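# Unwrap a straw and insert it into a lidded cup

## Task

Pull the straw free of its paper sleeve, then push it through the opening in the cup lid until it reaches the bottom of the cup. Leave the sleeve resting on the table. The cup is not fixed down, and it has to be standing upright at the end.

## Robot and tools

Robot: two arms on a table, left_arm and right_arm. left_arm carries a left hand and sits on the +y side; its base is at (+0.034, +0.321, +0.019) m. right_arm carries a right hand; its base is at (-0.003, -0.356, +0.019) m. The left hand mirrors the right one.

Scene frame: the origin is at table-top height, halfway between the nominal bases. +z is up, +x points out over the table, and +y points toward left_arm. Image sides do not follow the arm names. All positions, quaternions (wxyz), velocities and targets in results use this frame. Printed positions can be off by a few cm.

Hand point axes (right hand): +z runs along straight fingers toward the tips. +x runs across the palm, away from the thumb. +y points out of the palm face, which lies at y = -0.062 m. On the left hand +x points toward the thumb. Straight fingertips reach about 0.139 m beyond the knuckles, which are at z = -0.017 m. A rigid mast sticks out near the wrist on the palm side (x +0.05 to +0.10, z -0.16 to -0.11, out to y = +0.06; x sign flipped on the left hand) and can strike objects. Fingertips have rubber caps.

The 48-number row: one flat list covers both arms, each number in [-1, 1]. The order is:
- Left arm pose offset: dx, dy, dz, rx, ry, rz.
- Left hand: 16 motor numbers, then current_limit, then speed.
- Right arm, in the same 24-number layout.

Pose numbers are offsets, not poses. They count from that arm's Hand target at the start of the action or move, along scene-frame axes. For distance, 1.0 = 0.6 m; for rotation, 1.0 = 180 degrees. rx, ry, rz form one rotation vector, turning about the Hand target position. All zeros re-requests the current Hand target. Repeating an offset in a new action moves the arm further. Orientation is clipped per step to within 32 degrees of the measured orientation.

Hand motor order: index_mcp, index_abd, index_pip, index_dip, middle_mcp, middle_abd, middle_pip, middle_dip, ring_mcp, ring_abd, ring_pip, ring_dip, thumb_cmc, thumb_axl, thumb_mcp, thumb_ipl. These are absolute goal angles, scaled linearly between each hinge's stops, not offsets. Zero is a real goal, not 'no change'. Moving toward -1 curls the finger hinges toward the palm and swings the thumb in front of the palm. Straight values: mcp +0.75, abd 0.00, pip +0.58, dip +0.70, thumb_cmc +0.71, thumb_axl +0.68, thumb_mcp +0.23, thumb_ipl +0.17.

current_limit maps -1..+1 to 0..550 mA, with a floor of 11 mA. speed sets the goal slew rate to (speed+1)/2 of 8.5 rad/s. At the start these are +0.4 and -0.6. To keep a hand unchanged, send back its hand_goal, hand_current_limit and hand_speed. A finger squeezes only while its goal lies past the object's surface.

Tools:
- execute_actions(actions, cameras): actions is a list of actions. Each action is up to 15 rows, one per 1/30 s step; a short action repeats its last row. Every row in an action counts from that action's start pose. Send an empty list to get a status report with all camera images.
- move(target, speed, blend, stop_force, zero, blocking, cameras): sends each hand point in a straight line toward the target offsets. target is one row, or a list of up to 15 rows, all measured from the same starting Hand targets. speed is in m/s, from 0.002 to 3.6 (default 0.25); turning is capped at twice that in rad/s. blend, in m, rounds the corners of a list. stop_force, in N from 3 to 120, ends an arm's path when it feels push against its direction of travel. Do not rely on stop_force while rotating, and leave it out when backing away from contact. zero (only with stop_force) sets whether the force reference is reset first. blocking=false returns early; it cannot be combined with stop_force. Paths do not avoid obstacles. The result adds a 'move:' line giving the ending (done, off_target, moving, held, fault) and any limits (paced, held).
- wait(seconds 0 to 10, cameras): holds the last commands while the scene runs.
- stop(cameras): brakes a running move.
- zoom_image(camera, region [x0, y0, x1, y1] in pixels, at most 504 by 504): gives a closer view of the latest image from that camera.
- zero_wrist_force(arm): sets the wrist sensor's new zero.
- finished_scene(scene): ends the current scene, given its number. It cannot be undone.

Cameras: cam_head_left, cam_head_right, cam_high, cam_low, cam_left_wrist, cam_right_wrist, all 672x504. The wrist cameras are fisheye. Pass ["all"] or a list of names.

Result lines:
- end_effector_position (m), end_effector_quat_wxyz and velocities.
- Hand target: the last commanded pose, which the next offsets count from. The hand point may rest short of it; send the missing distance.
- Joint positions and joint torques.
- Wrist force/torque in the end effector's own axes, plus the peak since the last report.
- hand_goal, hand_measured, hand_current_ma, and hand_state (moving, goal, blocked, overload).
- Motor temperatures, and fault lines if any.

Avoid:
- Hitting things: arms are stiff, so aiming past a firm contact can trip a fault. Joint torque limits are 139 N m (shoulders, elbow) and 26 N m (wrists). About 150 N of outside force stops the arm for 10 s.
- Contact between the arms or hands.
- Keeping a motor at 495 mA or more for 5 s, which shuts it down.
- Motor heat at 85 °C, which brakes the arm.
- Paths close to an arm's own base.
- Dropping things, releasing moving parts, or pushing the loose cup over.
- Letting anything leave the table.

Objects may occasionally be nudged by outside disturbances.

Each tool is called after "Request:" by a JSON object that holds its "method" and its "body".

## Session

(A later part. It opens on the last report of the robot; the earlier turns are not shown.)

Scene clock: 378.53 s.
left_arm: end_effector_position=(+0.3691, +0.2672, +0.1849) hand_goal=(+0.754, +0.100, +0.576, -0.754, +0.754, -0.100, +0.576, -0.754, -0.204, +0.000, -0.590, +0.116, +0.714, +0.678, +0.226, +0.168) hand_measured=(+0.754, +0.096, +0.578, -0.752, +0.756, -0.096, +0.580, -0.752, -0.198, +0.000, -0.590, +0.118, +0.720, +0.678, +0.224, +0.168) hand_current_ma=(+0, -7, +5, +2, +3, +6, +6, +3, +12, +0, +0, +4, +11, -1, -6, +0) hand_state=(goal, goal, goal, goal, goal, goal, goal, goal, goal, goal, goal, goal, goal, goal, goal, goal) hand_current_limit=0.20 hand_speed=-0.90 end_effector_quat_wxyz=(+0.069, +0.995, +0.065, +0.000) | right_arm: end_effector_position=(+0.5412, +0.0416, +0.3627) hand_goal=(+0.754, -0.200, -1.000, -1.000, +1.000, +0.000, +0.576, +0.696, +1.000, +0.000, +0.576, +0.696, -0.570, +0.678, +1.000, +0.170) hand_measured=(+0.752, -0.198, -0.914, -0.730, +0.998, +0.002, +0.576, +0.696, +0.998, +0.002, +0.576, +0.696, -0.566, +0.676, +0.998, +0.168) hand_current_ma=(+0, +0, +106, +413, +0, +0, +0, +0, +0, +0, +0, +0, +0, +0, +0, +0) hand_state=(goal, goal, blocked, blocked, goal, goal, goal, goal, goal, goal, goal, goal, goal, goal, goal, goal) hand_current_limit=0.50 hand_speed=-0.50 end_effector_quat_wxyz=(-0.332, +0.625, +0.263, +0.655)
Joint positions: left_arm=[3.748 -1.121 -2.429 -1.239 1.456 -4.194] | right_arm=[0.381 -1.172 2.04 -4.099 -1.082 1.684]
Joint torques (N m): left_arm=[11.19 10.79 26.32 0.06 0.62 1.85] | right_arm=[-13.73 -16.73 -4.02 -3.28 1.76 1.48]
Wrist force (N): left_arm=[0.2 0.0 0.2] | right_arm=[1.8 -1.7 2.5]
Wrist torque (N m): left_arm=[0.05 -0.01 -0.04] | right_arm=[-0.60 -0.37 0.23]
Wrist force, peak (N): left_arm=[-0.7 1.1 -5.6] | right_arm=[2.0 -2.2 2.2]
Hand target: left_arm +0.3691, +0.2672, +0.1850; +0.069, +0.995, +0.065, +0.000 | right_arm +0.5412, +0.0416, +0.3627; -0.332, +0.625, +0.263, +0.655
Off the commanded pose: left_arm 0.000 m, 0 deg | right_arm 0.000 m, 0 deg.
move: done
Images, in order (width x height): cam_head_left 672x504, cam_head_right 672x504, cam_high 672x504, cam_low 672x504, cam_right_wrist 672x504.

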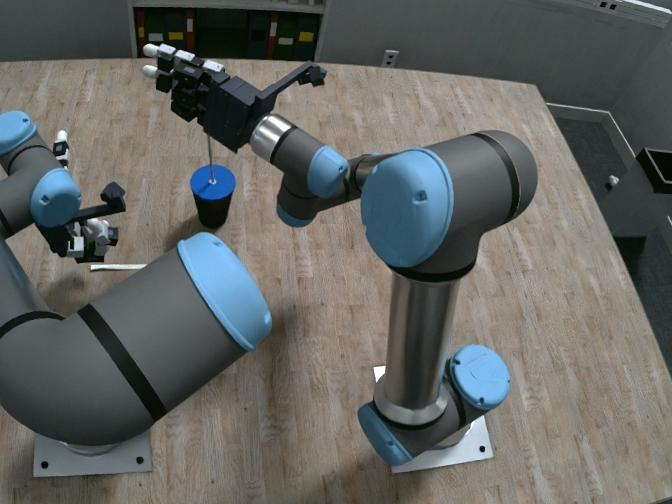

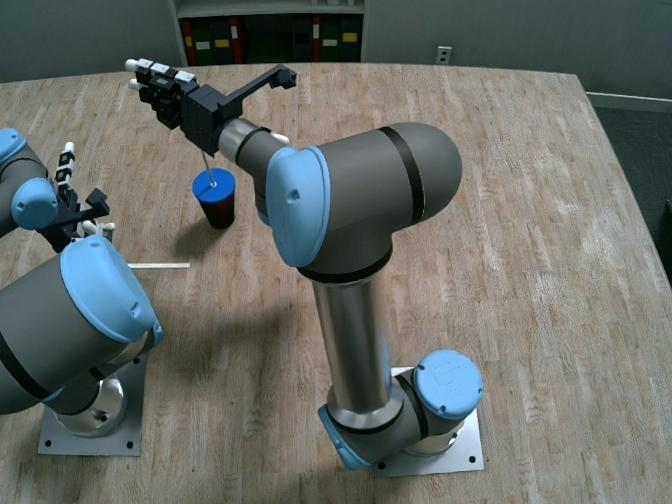

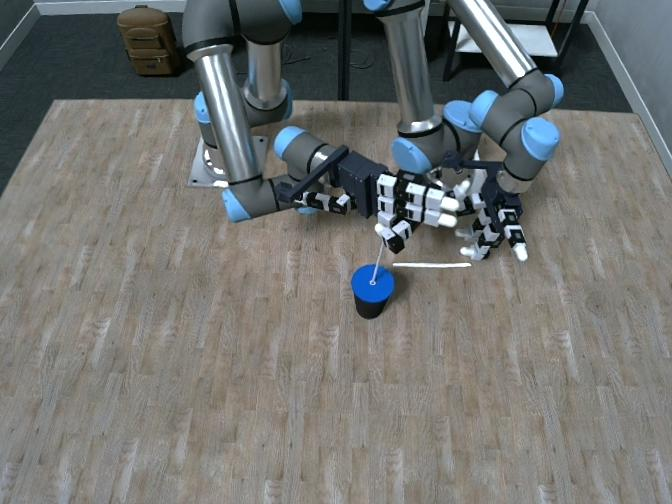

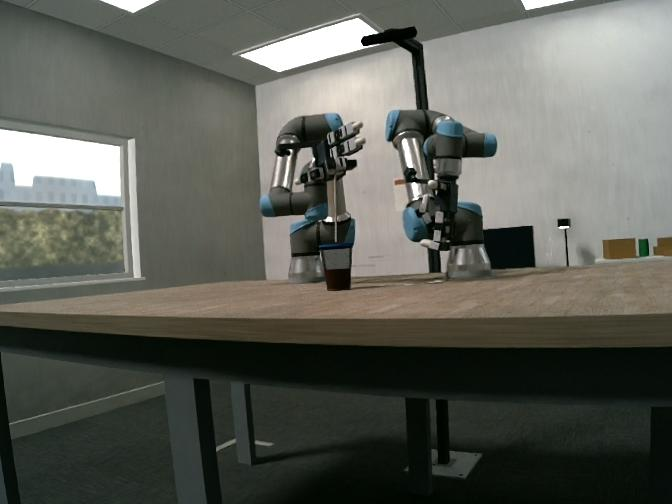

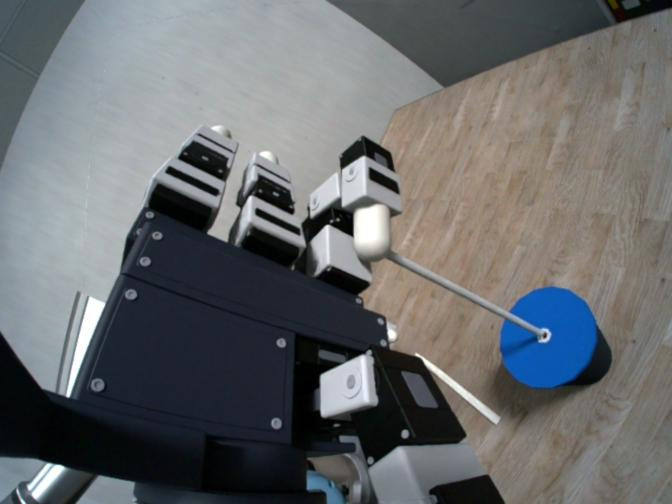

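Request:
{"method": "move", "body": {"target": [[0,0,0,0,0,0,0.754,0.1,0.576,-0.754,0.754,-0.1,0.576,-0.754,-0.205,0,-0.591,0.116,0.714,0.678,0.226,0.168,0.2,-0.9,0.0014,0,0,0,0,0,0.754,-0.2,-1.0,-1.0,1.0,0,0.576,0.696,1.0,0,0.576,0.696,-0.571,0.677,1.0,0.17,0.5,-0.5],[0,0,0,0,0,0,0.754,0.1,0.576,-0.754,0.754,-0.1,0.576,-0.754,-0.205,0,-0.591,0.116,0.714,0.678,0.226,0.168,0.2,-0.9,0.0014,0,-0.025,0,0,0,0.754,-0.2,-1.0,-1.0,1.0,0,0.576,0.696,1.0,0,0.576,0.696,-0.571,0.677,1.0,0.17,0.5,-0.5]], "speed": 0.01, "stop_force": 3, "cameras": ["cam_high","cam_low","cam_right_wrist","cam_head_left","cam_head_right"]}}

Request:
{"method": "zoom_image", "body": {"camera": "cam_high", "region": [340, 220, 410, 300]}}

Request:
{"method": "zoom_image", "body": {"camera": "cam_low", "region": [300, 200, 370, 260]}}

Request:
{"method": "zoom_image", "body": {"camera": "cam_right_wrist", "region": [490, 300, 590, 380]}}

Request:
{"method": "zoom_image", "body": {"camera": "cam_head_left", "region": [170, 140, 250, 220]}}

Request:
{"method": "zoom_image", "body": {"camera": "cam_head_right", "region": [170, 140, 250, 220]}}

Scene clock: 398.27 s.
left_arm: end_effector_position=(+0.3691, +0.2672, +0.1850) hand_goal=(+0.754, +0.100, +0.576, -0.754, +0.754, -0.100, +0.576, -0.754, -0.204, +0.000, -0.590, +0.116, +0.714, +0.678, +0.226, +0.168) hand_measured=(+0.754, +0.096, +0.578, -0.752, +0.756, -0.096, +0.580, -0.752, -0.198, +0.000, -0.590, +0.118, +0.720, +0.678, +0.224, +0.168) hand_current_ma=(+0, -7, +5, +2, +3, +6, +6, +3, +12, +0, +0, +4, +11, -1, -6, +0) hand_state=(goal, goal, goal, goal, goal, goal, goal, goal, goal, goal, goal, goal, goal, goal, goal, goal) hand_current_limit=0.20 hand_speed=-0.90 end_effector_quat_wxyz=(+0.069, +0.995, +0.065, +0.000) | right_arm: end_effector_position=(+0.5421, +0.0416, +0.3525) hand_goal=(+0.754, -0.200, -1.000, -1.000, +1.000, +0.000, +0.576, +0.696, +1.000, +0.000, +0.576, +0.696, -0.570, +0.678, +1.000, +0.170) hand_measured=(+0.752, -0.196, -0.914, -0.730, +0.998, +0.002, +0.576, +0.696, +0.998, +0.002, +0.576, +0.696, -0.566, +0.676, +0.998, +0.168) hand_current_ma=(+0, +0, +106, +412, +0, +0, +0, +0, +0, +0, +0, +0, +0, +0, +0, +0) hand_state=(goal, goal, blocked, blocked, goal, goal, goal, goal, goal, goal, goal, goal, goal, goal, goal, goal) hand_current_limit=0.50 hand_speed=-0.50 end_effector_quat_wxyz=(-0.332, +0.625, +0.263, +0.655)
Joint positions: left_arm=[3.748 -1.121 -2.428 -1.239 1.456 -4.194] | right_arm=[0.38 -1.15 2.044 -4.125 -1.081 1.684]
Joint torques (N m): left_arm=[11.23 12.87 27.97 -0.44 0.63 1.84] | right_arm=[-12.77 -46.02 -26.23 -0.08 1.69 1.54]
Wrist force (N): left_arm=[-0.2 0.1 0.1] | right_arm=[-1.2 -1.3 1.5]
Wrist torque (N m): left_arm=[0.06 0.02 -0.06] | right_arm=[-0.50 -0.36 0.01]
Wrist force, peak (N): left_arm=[0.1 0.2 0.3] | right_arm=[4.8 -2.6 2.6]
Hand target: left_arm +0.3691, +0.2672, +0.1850; +0.069, +0.995, +0.065, +0.000 | right_arm +0.5421, +0.0416, +0.3525; -0.332, +0.625, +0.263, +0.655 (not the last commanded pose)
Off the commanded pose: left_arm 0.000 m, 0 deg | right_arm 0.005 m, 0 deg.
move: contact (right_arm); path passed 1 of 2 targets
Images, in order (width x height): cam_head_left 672x504, cam_head_right 672x504, cam_high 672x504, cam_low 672x504, cam_right_wrist 672x504.

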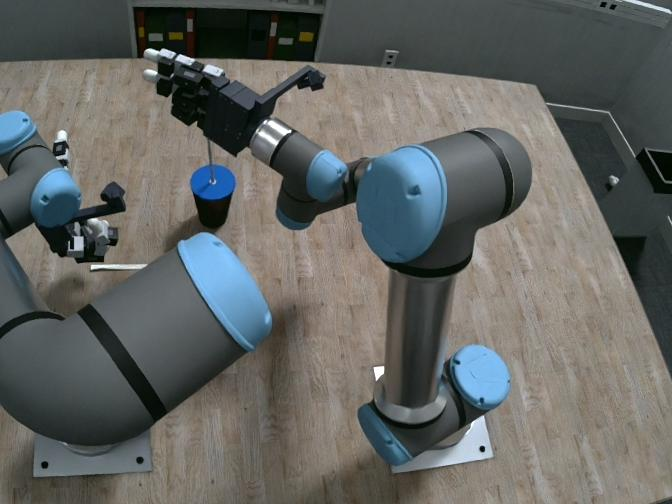

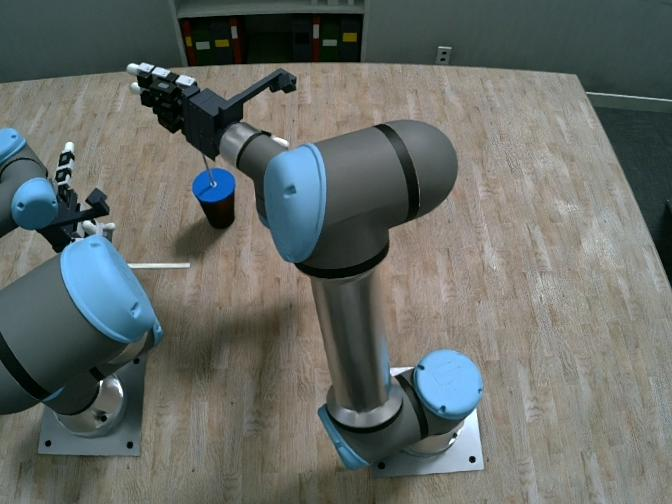

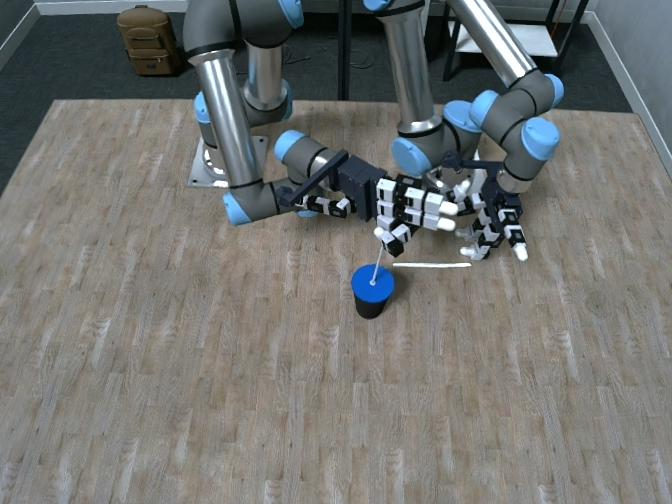

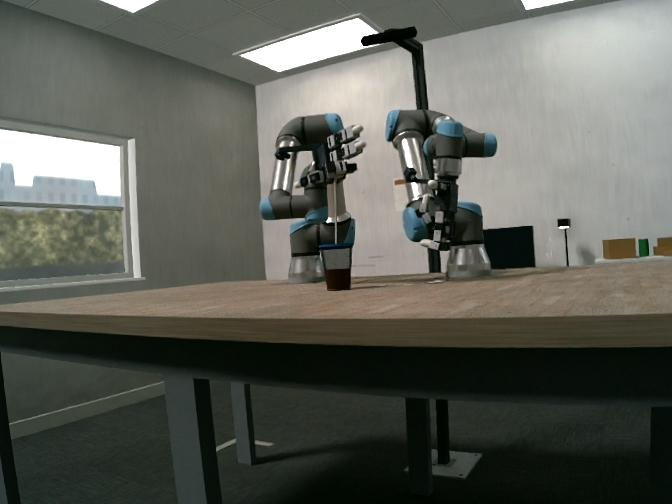

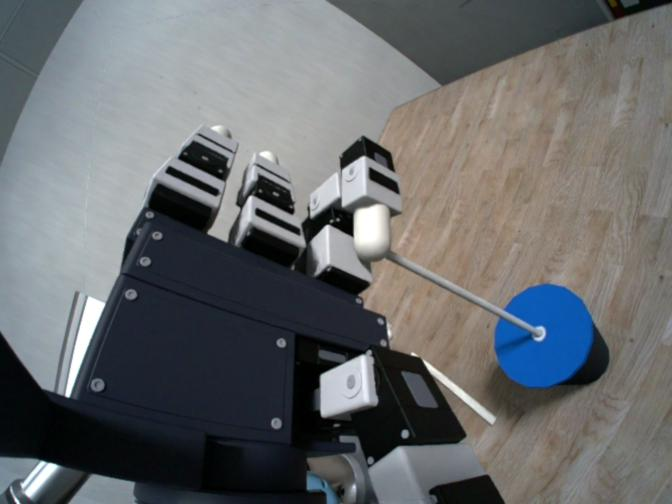

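Scaled by 6.300 from the camera's 672x504 image, which has a finer 960x720 frame.

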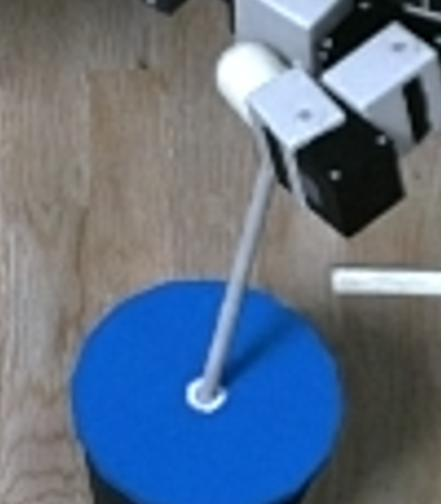

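Scaled by 7.200 from the camera's 672x504 image, which has a finer 960x720 frame.

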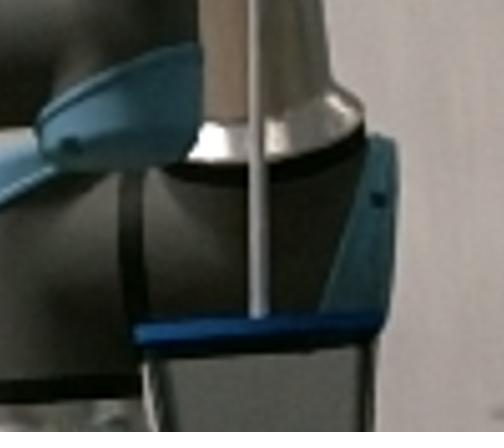

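Scaled by 5.040 from the camera's 672x504 image, which has a finer 960x720 frame.

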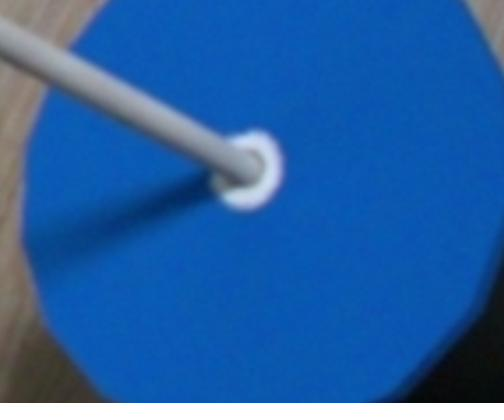

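Scaled by 6.300 from the camera's 672x504 image, which has a finer 960x720 frame.

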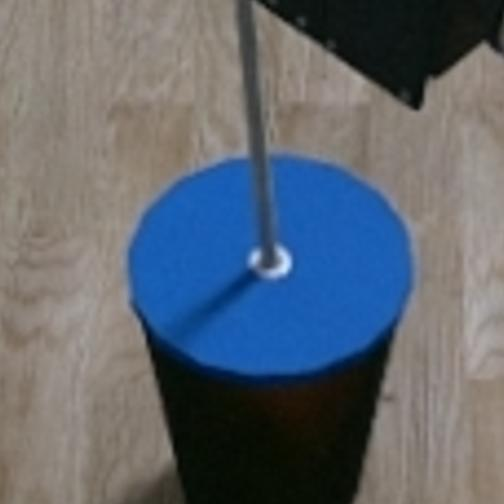

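Scaled by 6.300 from the camera's 672x504 image, which has a finer 960x720 frame.

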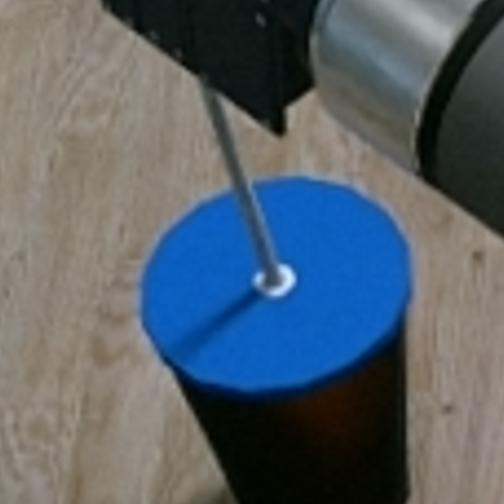

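Request:
{"method": "move", "body": {"target": [0,0,0,0,0,0,0.754,0.1,0.576,-0.754,0.754,-0.1,0.576,-0.754,-0.205,0,-0.591,0.116,0.714,0.678,0.226,0.168,0.2,-0.9,0,0,-0.03,0,0,0,0.754,-0.2,-1.0,-1.0,1.0,0,0.576,0.696,1.0,0,0.576,0.696,-0.571,0.677,1.0,0.17,0.6,-0.5], "speed": 0.01, "stop_force": 7, "cameras": ["cam_high","cam_low","cam_right_wrist"]}}

Request:
{"method": "zoom_image", "body": {"camera": "cam_high", "region": [340, 220, 410, 300]}}

Request:
{"method": "zoom_image", "body": {"camera": "cam_low", "region": [300, 200, 370, 260]}}

Request:
{"method": "zoom_image", "body": {"camera": "cam_right_wrist", "region": [490, 290, 590, 370]}}

Scene clock: 407.83 s.
left_arm: end_effector_position=(+0.3691, +0.2672, +0.1850) hand_goal=(+0.754, +0.100, +0.576, -0.754, +0.754, -0.100, +0.576, -0.754, -0.204, +0.000, -0.590, +0.116, +0.714, +0.678, +0.226, +0.168) hand_measured=(+0.754, +0.096, +0.578, -0.752, +0.756, -0.096, +0.580, -0.752, -0.198, +0.000, -0.590, +0.118, +0.720, +0.678, +0.224, +0.168) hand_current_ma=(+0, -7, +5, +2, +3, +6, +6, +3, +12, +0, +0, +4, +11, -1, -6, +0) hand_state=(goal, goal, goal, goal, goal, goal, goal, goal, goal, goal, goal, goal, goal, goal, goal, goal) hand_current_limit=0.20 hand_speed=-0.90 end_effector_quat_wxyz=(+0.069, +0.995, +0.065, +0.000) | right_arm: end_effector_position=(+0.5421, +0.0416, +0.3521) hand_goal=(+0.754, -0.200, -1.000, -1.000, +1.000, +0.000, +0.576, +0.696, +1.000, +0.000, +0.576, +0.696, -0.570, +0.678, +1.000, +0.170) hand_measured=(+0.754, -0.196, -0.914, -0.732, +0.998, +0.002, +0.576, +0.696, +0.998, +0.002, +0.576, +0.696, -0.566, +0.676, +0.998, +0.168) hand_current_ma=(+0, +0, +108, +440, +0, +0, +0, +0, +0, +0, +0, +0, +0, +0, +0, +0) hand_state=(goal, goal, blocked, blocked, goal, goal, goal, goal, goal, goal, goal, goal, goal, goal, goal, goal) hand_current_limit=0.60 hand_speed=-0.50 end_effector_quat_wxyz=(-0.332, +0.625, +0.263, +0.655)
Joint positions: left_arm=[3.748 -1.121 -2.428 -1.239 1.456 -4.194] | right_arm=[0.38 -1.149 2.044 -4.127 -1.081 1.684]
Joint torques (N m): left_arm=[12.42 9.58 28.62 -0.34 0.86 1.83] | right_arm=[-10.27 -45.1 -25.64 -0.17 1.68 1.25]
Wrist force (N): left_arm=[0.0 0.0 0.0] | right_arm=[-0.2 -1.2 1.9]
Wrist torque (N m): left_arm=[0.06 0.00 -0.05] | right_arm=[-0.52 -0.38 0.08]
Wrist force, peak (N): left_arm=[0.2 0.0 0.3] | right_arm=[6.1 -2.6 2.5]
Hand target: left_arm +0.3691, +0.2672, +0.1850; +0.069, +0.995, +0.065, +0.000 | right_arm +0.5421, +0.0416, +0.3521; -0.332, +0.625, +0.263, +0.655 (not the last commanded pose)
Off the commanded pose: left_arm 0.000 m, 0 deg | right_arm 0.018 m, 0 deg.
move: contact (right_arm)
Images, in order (width x height): cam_high 672x504, cam_low 672x504, cam_right_wrist 672x504.

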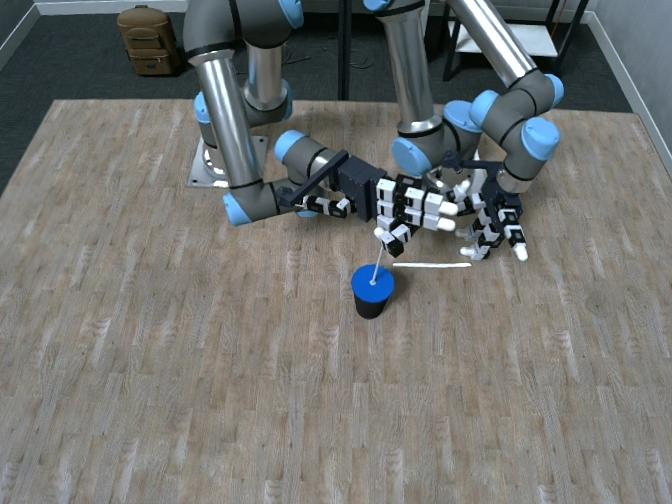

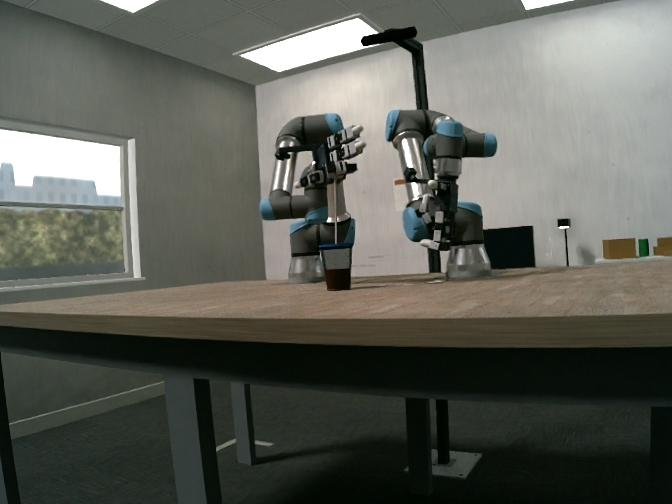

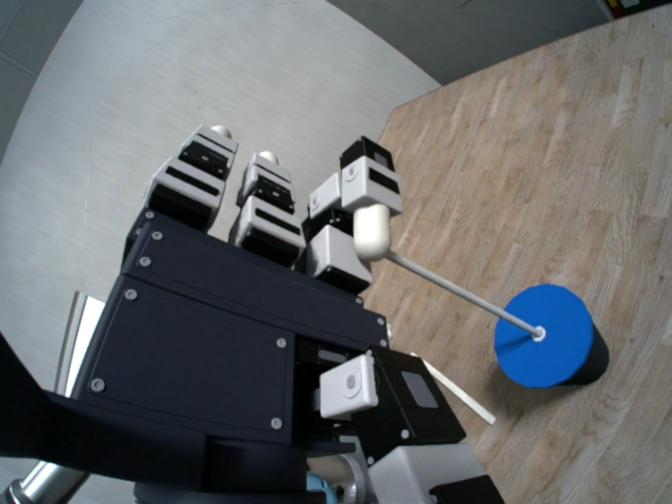

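Scaled by 6.300 from the camera's 672x504 image, which has a finer 960x720 frame.

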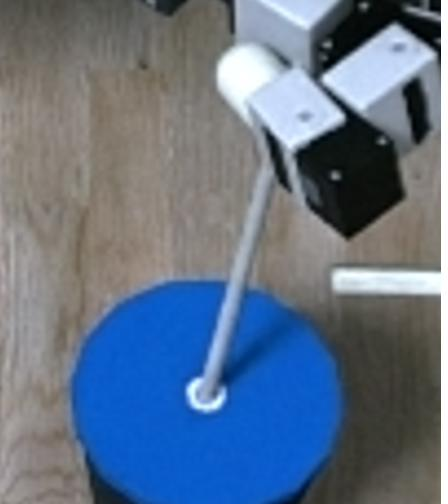

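Scaled by 7.200 from the camera's 672x504 image, which has a finer 960x720 frame.

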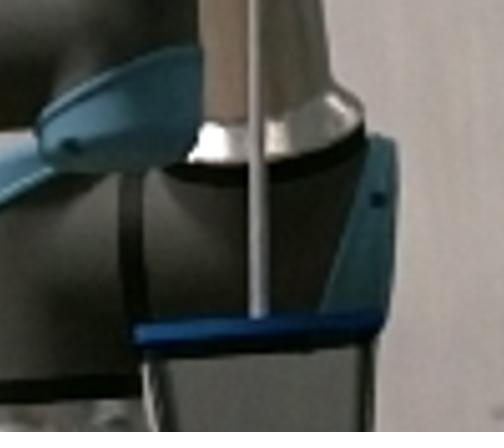

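Scaled by 5.040 from the camera's 672x504 image, which has a finer 960x720 frame.

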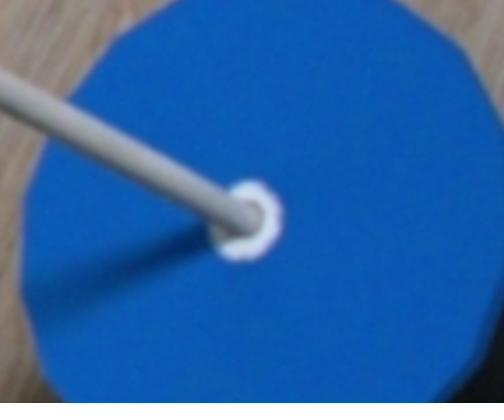

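Request:
{"method": "zoom_image", "body": {"camera": "cam_right_wrist", "region": [518, 316, 558, 350]}}

Request:
{"method": "zoom_image", "body": {"camera": "cam_high", "region": [360, 270, 386, 296]}}

Scaled by 12.600 from the camera's 672x504 image, which has a finer 960x720 frame.

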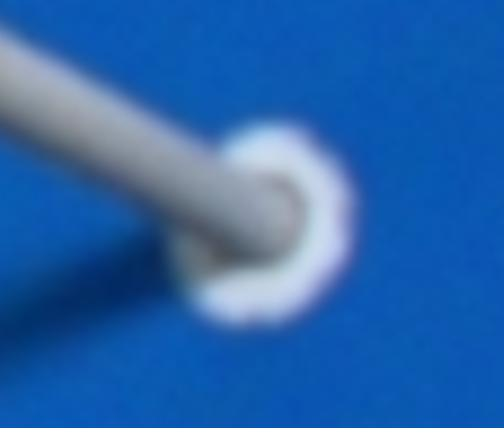

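Scaled by 19.385 from the camera's 672x504 image, which has a finer 960x720 frame.

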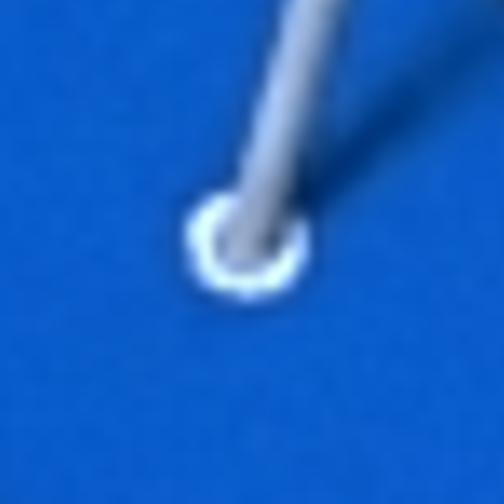

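Request:
{"method": "move", "body": {"target": [[0,0,0,0,0,0,0.754,0.1,0.576,-0.754,0.754,-0.1,0.576,-0.754,-0.205,0,-0.591,0.116,0.714,0.678,0.226,0.168,0.2,-0.9,-0.0012,0.0007,0,0,0,0,0.754,-0.2,-1.0,-1.0,1.0,0,0.576,0.696,1.0,0,0.576,0.696,-0.571,0.677,1.0,0.17,0.6,-0.5],[0,0,0,0,0,0,0.754,0.1,0.576,-0.754,0.754,-0.1,0.576,-0.754,-0.205,0,-0.591,0.116,0.714,0.678,0.226,0.168,0.2,-0.9,-0.0012,0.0007,-0.025,0,0,0,0.754,-0.2,-1.0,-1.0,1.0,0,0.576,0.696,1.0,0,0.576,0.696,-0.571,0.677,1.0,0.17,0.6,-0.5]], "speed": 0.006, "stop_force": 4, "cameras": ["cam_high","cam_right_wrist"]}}

Request:
{"method": "zoom_image", "body": {"camera": "cam_right_wrist", "region": [518, 316, 558, 350]}}

Request:
{"method": "zoom_image", "body": {"camera": "cam_high", "region": [360, 270, 386, 296]}}

Scene clock: 428.50 s.
left_arm: end_effector_position=(+0.3691, +0.2672, +0.1850) hand_goal=(+0.754, +0.100, +0.576, -0.754, +0.754, -0.100, +0.576, -0.754, -0.204, +0.000, -0.590, +0.116, +0.714, +0.678, +0.226, +0.168) hand_measured=(+0.754, +0.096, +0.578, -0.752, +0.756, -0.096, +0.580, -0.752, -0.198, +0.000, -0.590, +0.118, +0.720, +0.678, +0.224, +0.168) hand_current_ma=(+0, -7, +5, +2, +3, +6, +6, +3, +12, +0, +0, +4, +11, -1, -6, +0) hand_state=(goal, goal, goal, goal, goal, goal, goal, goal, goal, goal, goal, goal, goal, goal, goal, goal) hand_current_limit=0.20 hand_speed=-0.90 end_effector_quat_wxyz=(+0.069, +0.995, +0.065, +0.000) | right_arm: end_effector_position=(+0.5414, +0.0420, +0.3517) hand_goal=(+0.754, -0.200, -1.000, -1.000, +1.000, +0.000, +0.576, +0.696, +1.000, +0.000, +0.576, +0.696, -0.570, +0.678, +1.000, +0.170) hand_measured=(+0.754, -0.194, -0.914, -0.732, +0.998, +0.002, +0.576, +0.696, +0.998, +0.002, +0.576, +0.696, -0.566, +0.676, +0.998, +0.168) hand_current_ma=(+0, +0, +109, +440, +0, +0, +0, +0, +0, +0, +0, +0, +0, +0, +0, +0) hand_state=(goal, goal, blocked, blocked, goal, goal, goal, goal, goal, goal, goal, goal, goal, goal, goal, goal) hand_current_limit=0.60 hand_speed=-0.50 end_effector_quat_wxyz=(-0.332, +0.625, +0.263, +0.655)
Joint positions: left_arm=[3.748 -1.121 -2.428 -1.239 1.456 -4.194] | right_arm=[0.381 -1.148 2.045 -4.129 -1.082 1.684]
Joint torques (N m): left_arm=[9.1 11.67 26.61 -0.34 0.79 1.81] | right_arm=[-11.92 -43.96 -25.44 0.07 1.4 1.44]
Wrist force (N): left_arm=[0.1 -0.1 0.2] | right_arm=[1.3 -2.2 1.8]
Wrist torque (N m): left_arm=[0.03 -0.01 -0.03] | right_arm=[-0.61 -0.34 0.18]
Wrist force, peak (N): left_arm=[0.0 0.1 0.4] | right_arm=[6.9 -2.9 2.5]
Hand target: left_arm +0.3691, +0.2672, +0.1850; +0.069, +0.995, +0.065, +0.000 | right_arm +0.5414, +0.0420, +0.3517; -0.332, +0.625, +0.263, +0.655 (not the last commanded pose)
Off the commanded pose: left_arm 0.000 m, 0 deg | right_arm 0.015 m, 0 deg.
move: contact (right_arm); path passed 1 of 2 targets
Images, in order (width x height): cam_high 672x504, cam_right_wrist 672x504.

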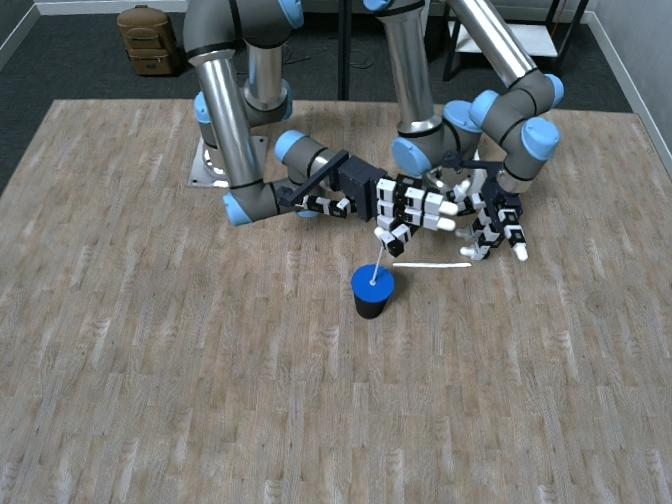

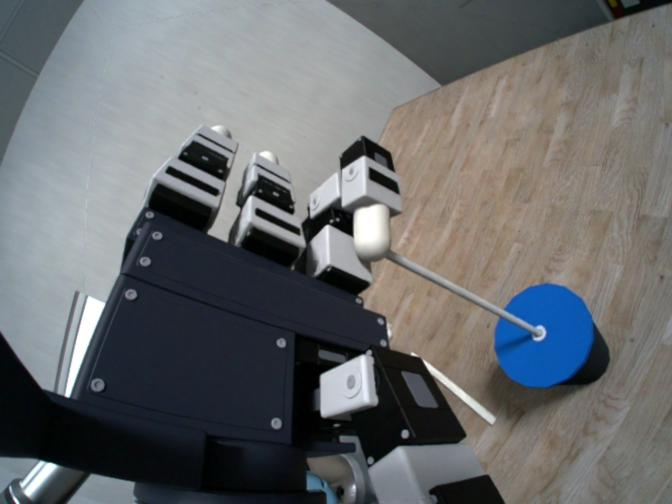

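Scaled by 12.600 from the camera's 672x504 image, which has a finer 960x720 frame.

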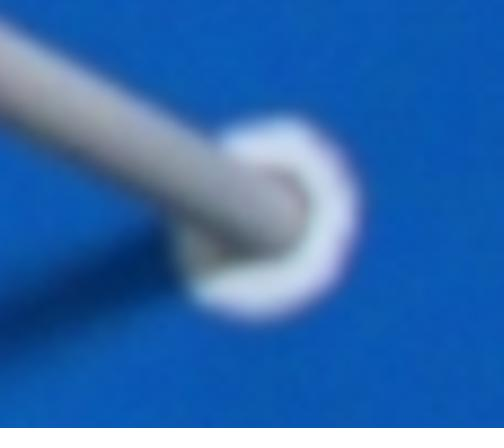

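Scaled by 19.385 from the camera's 672x504 image, which has a finer 960x720 frame.

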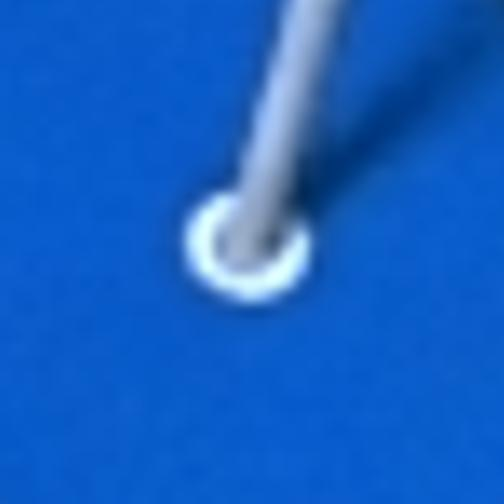

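Request:
{"method": "move", "body": {"target": [0,0,0,0,0,0,0.754,0.1,0.576,-0.754,0.754,-0.1,0.576,-0.754,-0.205,0,-0.591,0.116,0.714,0.678,0.226,0.168,0.2,-0.9,0.0075,-0.0168,0.0028,0.015,0.0067,0,0.754,-0.2,-1.0,-1.0,1.0,0,0.576,0.696,1.0,0,0.576,0.696,-0.571,0.677,1.0,0.17,0.6,-0.5], "speed": 0.02, "cameras": ["cam_high","cam_right_wrist","cam_low","cam_head_left","cam_head_right"]}}

Request:
{"method": "zoom_image", "body": {"camera": "cam_right_wrist", "region": [512, 312, 562, 352]}}

Request:
{"method": "zoom_image", "body": {"camera": "cam_high", "region": [355, 260, 391, 296]}}

Request:
{"method": "zoom_image", "body": {"camera": "cam_low", "region": [310, 200, 360, 260]}}

Request:
{"method": "zoom_image", "body": {"camera": "cam_head_left", "region": [190, 155, 235, 200]}}

Request:
{"method": "zoom_image", "body": {"camera": "cam_head_right", "region": [190, 155, 235, 200]}}

Scene clock: 453.63 s.
left_arm: end_effector_position=(+0.3691, +0.2672, +0.1850) hand_goal=(+0.754, +0.100, +0.576, -0.754, +0.754, -0.100, +0.576, -0.754, -0.204, +0.000, -0.590, +0.116, +0.714, +0.678, +0.226, +0.168) hand_measured=(+0.754, +0.096, +0.578, -0.752, +0.756, -0.096, +0.580, -0.752, -0.198, +0.000, -0.590, +0.118, +0.720, +0.678, +0.224, +0.168) hand_current_ma=(+0, -7, +5, +2, +3, +6, +6, +3, +12, +0, +0, +4, +11, -1, -6, +0) hand_state=(goal, goal, goal, goal, goal, goal, goal, goal, goal, goal, goal, goal, goal, goal, goal, goal) hand_current_limit=0.20 hand_speed=-0.90 end_effector_quat_wxyz=(+0.069, +0.995, +0.065, +0.000) | right_arm: end_effector_position=(+0.5459, +0.0319, +0.3534) hand_goal=(+0.754, -0.200, -1.000, -1.000, +1.000, +0.000, +0.576, +0.696, +1.000, +0.000, +0.576, +0.696, -0.570, +0.678, +1.000, +0.170) hand_measured=(+0.754, -0.196, -0.914, -0.732, +0.998, +0.002, +0.576, +0.696, +0.998, +0.002, +0.576, +0.696, -0.566, +0.676, +0.998, +0.168) hand_current_ma=(+0, +0, +109, +440, +0, +0, +0, +0, +0, +0, +0, +0, +0, +0, +0, +0) hand_state=(goal, goal, blocked, blocked, goal, goal, goal, goal, goal, goal, goal, goal, goal, goal, goal, goal) hand_current_limit=0.60 hand_speed=-0.50 end_effector_quat_wxyz=(-0.350, +0.624, +0.245, +0.655)
Joint positions: left_arm=[3.748 -1.121 -2.428 -1.239 1.456 -4.194] | right_arm=[0.353 -1.15 2.046 -4.155 -1.06 1.745]
Joint torques (N m): left_arm=[10.41 11.2 26.95 -0.32 0.74 1.79] | right_arm=[-13.57 -44.15 -3.79 -3.12 1.71 1.89]
Wrist force (N): left_arm=[-0.1 0.1 0.2] | right_arm=[2.0 -2.0 1.9]
Wrist torque (N m): left_arm=[0.06 0.02 -0.06] | right_arm=[-0.60 -0.36 0.18]
Wrist force, peak (N): left_arm=[0.2 0.2 0.2] | right_arm=[1.8 -2.1 2.1]
Hand target: left_arm +0.3691, +0.2672, +0.1850; +0.069, +0.995, +0.065, +0.000 | right_arm +0.5459, +0.0319, +0.3534; -0.350, +0.624, +0.244, +0.655
Off the commanded pose: left_arm 0.000 m, 0 deg | right_arm 0.000 m, 0 deg.
move: done
Images, in order (width x height): cam_head_left 672x504, cam_head_right 672x504, cam_high 672x504, cam_low 672x504, cam_right_wrist 672x504.

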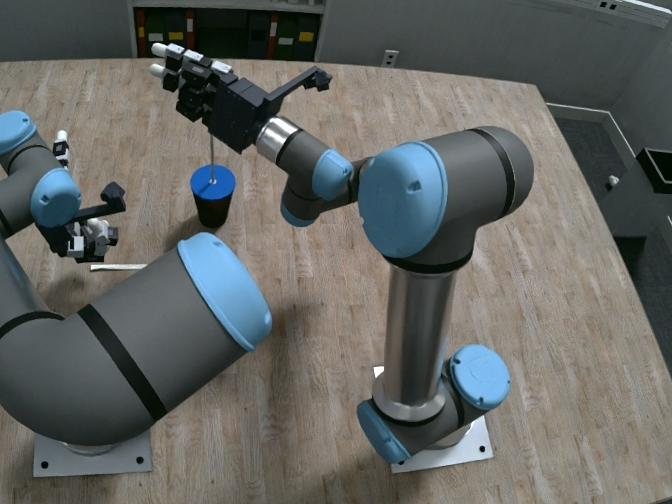

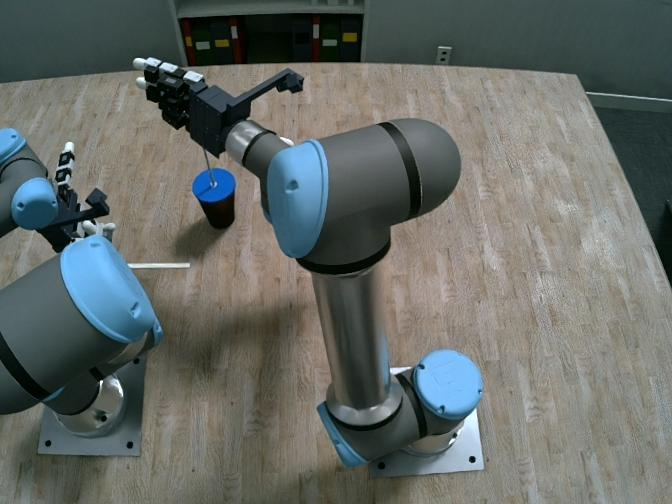

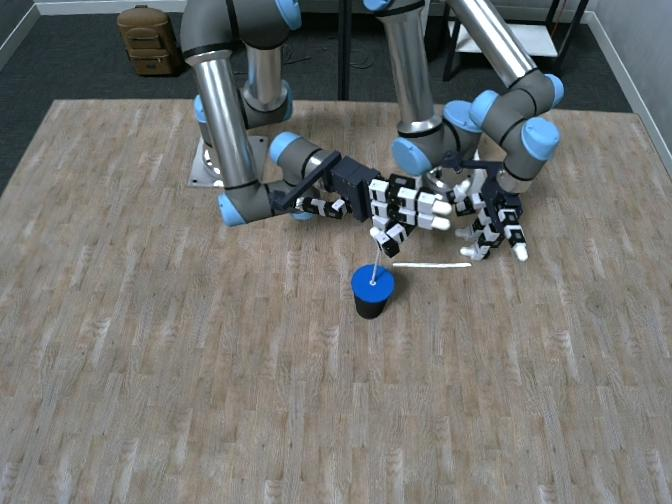

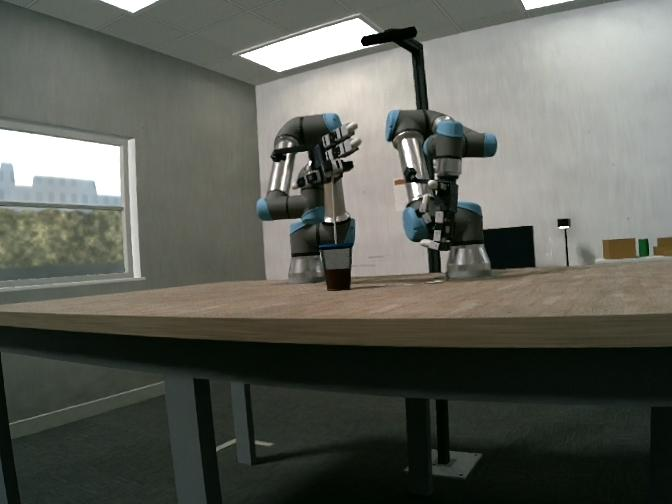

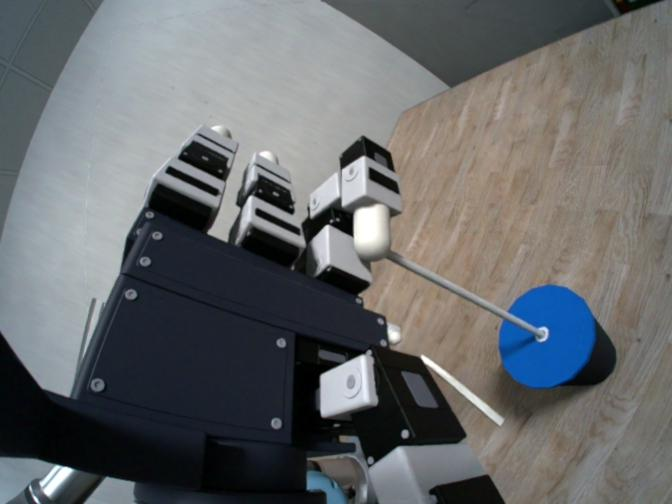

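Scaled by 10.080 from the camera's 672x504 image, which has a finer 960x720 frame.

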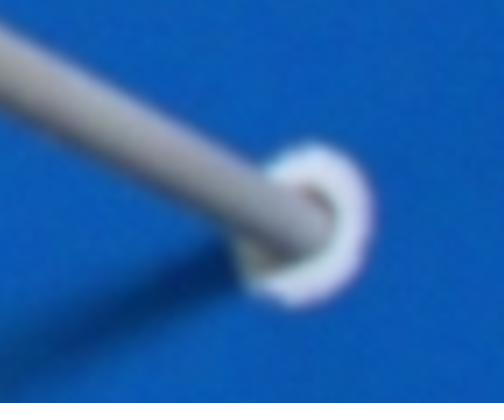

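Scaled by 14.000 from the camera's 672x504 image, which has a finer 960x720 frame.

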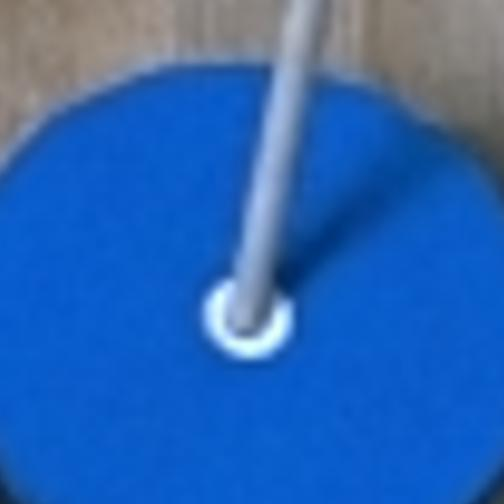

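Scaled by 8.400 from the camera's 672x504 image, which has a finer 960x720 frame.

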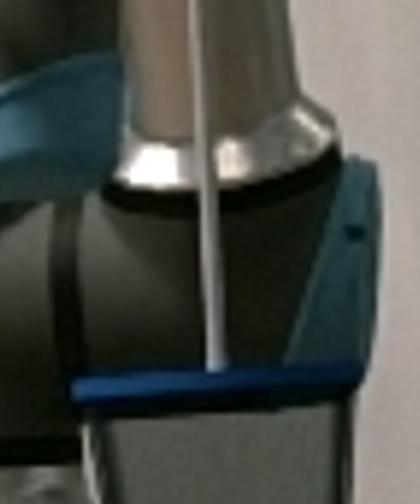

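Scaled by 11.200 from the camera's 672x504 image, which has a finer 960x720 frame.

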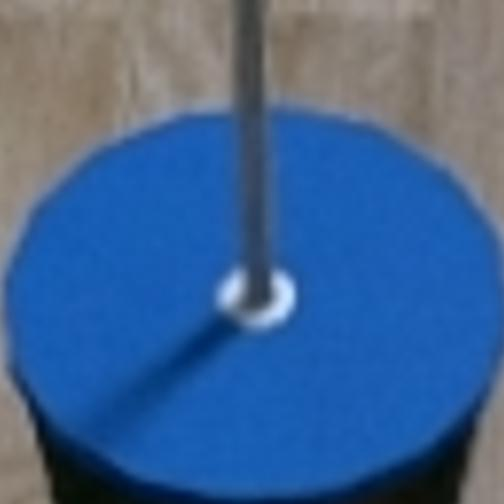

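Scaled by 11.200 from the camera's 672x504 image, which has a finer 960x720 frame.

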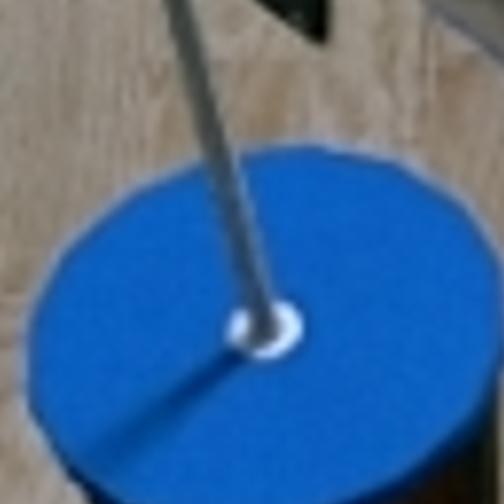

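Request:
{"method": "move", "body": {"target": [0,0,0,0,0,0,0.754,0.1,0.576,-0.754,0.754,-0.1,0.576,-0.754,-0.205,0,-0.591,0.116,0.714,0.678,0.226,0.168,0.2,-0.9,0.0008,-0.0008,-0.016,0,0,0,0.754,-0.2,-1.0,-1.0,1.0,0,0.576,0.696,1.0,0,0.576,0.696,-0.571,0.677,1.0,0.17,0.55,-0.5], "speed": 0.008, "stop_force": 3.5, "cameras": ["cam_low","cam_right_wrist","cam_high"]}}

Scene clock: 472.00 s.
left_arm: end_effector_position=(+0.3691, +0.2672, +0.1850) hand_goal=(+0.754, +0.100, +0.576, -0.754, +0.754, -0.100, +0.576, -0.754, -0.204, +0.000, -0.590, +0.116, +0.714, +0.678, +0.226, +0.168) hand_measured=(+0.754, +0.096, +0.578, -0.752, +0.756, -0.096, +0.580, -0.752, -0.198, +0.000, -0.590, +0.118, +0.720, +0.678, +0.224, +0.168) hand_current_ma=(+0, -7, +5, +2, +3, +6, +6, +3, +12, +0, +0, +4, +11, -1, -6, +0) hand_state=(goal, goal, goal, goal, goal, goal, goal, goal, goal, goal, goal, goal, goal, goal, goal, goal) hand_current_limit=0.20 hand_speed=-0.90 end_effector_quat_wxyz=(+0.069, +0.995, +0.065, +0.000) | right_arm: end_effector_position=(+0.5464, +0.0314, +0.3438) hand_goal=(+0.754, -0.200, -1.000, -1.000, +1.000, +0.000, +0.576, +0.696, +1.000, +0.000, +0.576, +0.696, -0.570, +0.678, +1.000, +0.170) hand_measured=(+0.754, -0.196, -0.914, -0.732, +0.998, +0.002, +0.576, +0.696, +0.998, +0.002, +0.576, +0.696, -0.566, +0.676, +0.998, +0.168) hand_current_ma=(+0, +0, +110, +426, +0, +0, +0, +0, +0, +0, +0, +0, +0, +0, +0, +0) hand_state=(goal, goal, blocked, blocked, goal, goal, goal, goal, goal, goal, goal, goal, goal, goal, goal, goal) hand_current_limit=0.55 hand_speed=-0.50 end_effector_quat_wxyz=(-0.350, +0.624, +0.244, +0.655)
Joint positions: left_arm=[3.748 -1.121 -2.428 -1.239 1.456 -4.194] | right_arm=[0.352 -1.13 2.05 -4.18 -1.058 1.746]
Joint torques (N m): left_arm=[10.12 11.29 27.1 -0.29 0.89 1.6] | right_arm=[-13.31 -16.14 -1.88 -2.41 1.68 1.6]
Wrist force (N): left_arm=[-0.2 0.0 0.1] | right_arm=[4.5 -2.5 2.3]
Wrist torque (N m): left_arm=[0.06 0.03 -0.06] | right_arm=[-0.65 -0.31 0.37]
Wrist force, peak (N): left_arm=[-0.1 -0.2 0.3] | right_arm=[5.1 -2.6 2.4]
Hand target: left_arm +0.3691, +0.2672, +0.1850; +0.069, +0.995, +0.065, +0.000 | right_arm +0.5464, +0.0314, +0.3438; -0.350, +0.624, +0.244, +0.655
Off the commanded pose: left_arm 0.000 m, 0 deg | right_arm 0.000 m, 0 deg.
move: done
Images, in order (width x height): cam_high 672x504, cam_low 672x504, cam_right_wrist 672x504.

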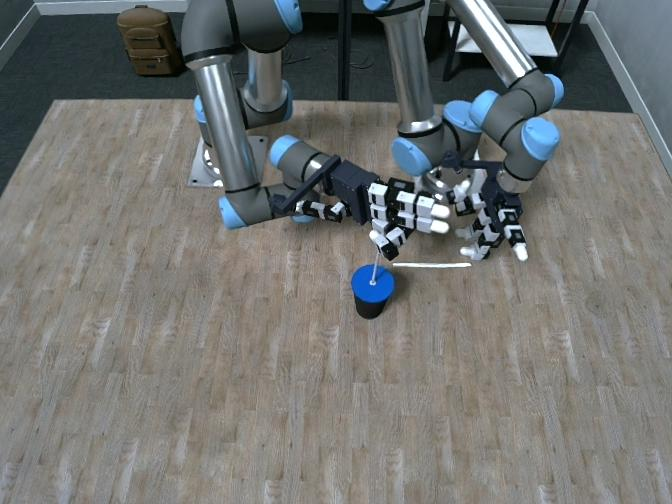

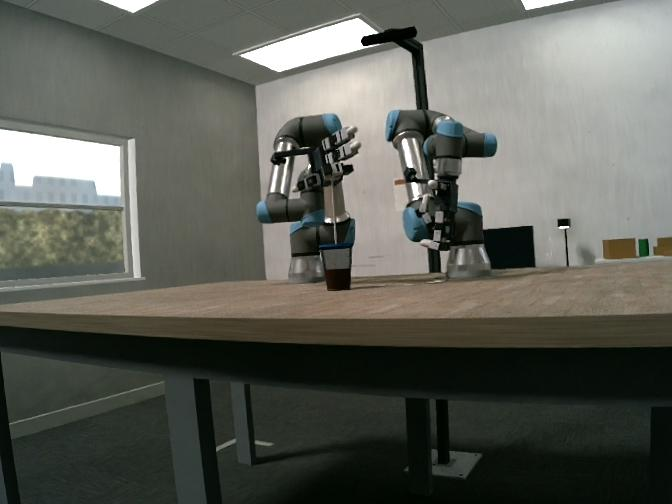

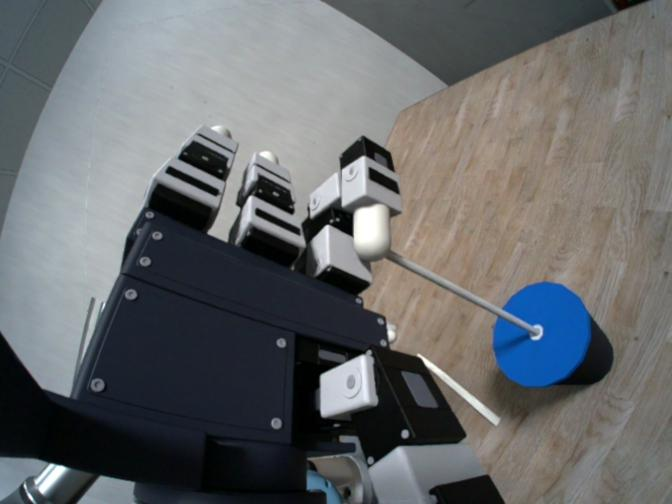

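Request:
{"method": "zoom_image", "body": {"camera": "cam_right_wrist", "region": [500, 300, 570, 360]}}

Request:
{"method": "zoom_image", "body": {"camera": "cam_low", "region": [305, 225, 370, 295]}}

Scaled by 7.200 from the camera's 672x504 image, which has a finer 960x720 frame.

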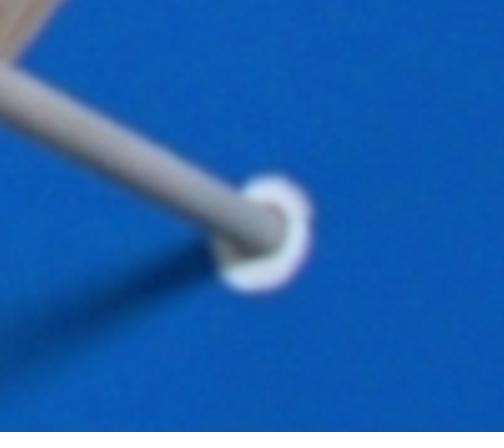

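Scaled by 7.200 from the camera's 672x504 image, which has a finer 960x720 frame.

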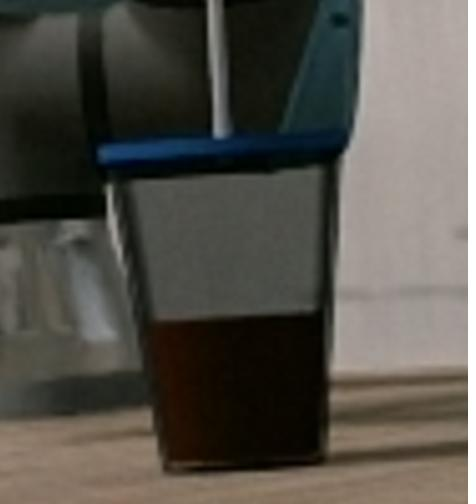

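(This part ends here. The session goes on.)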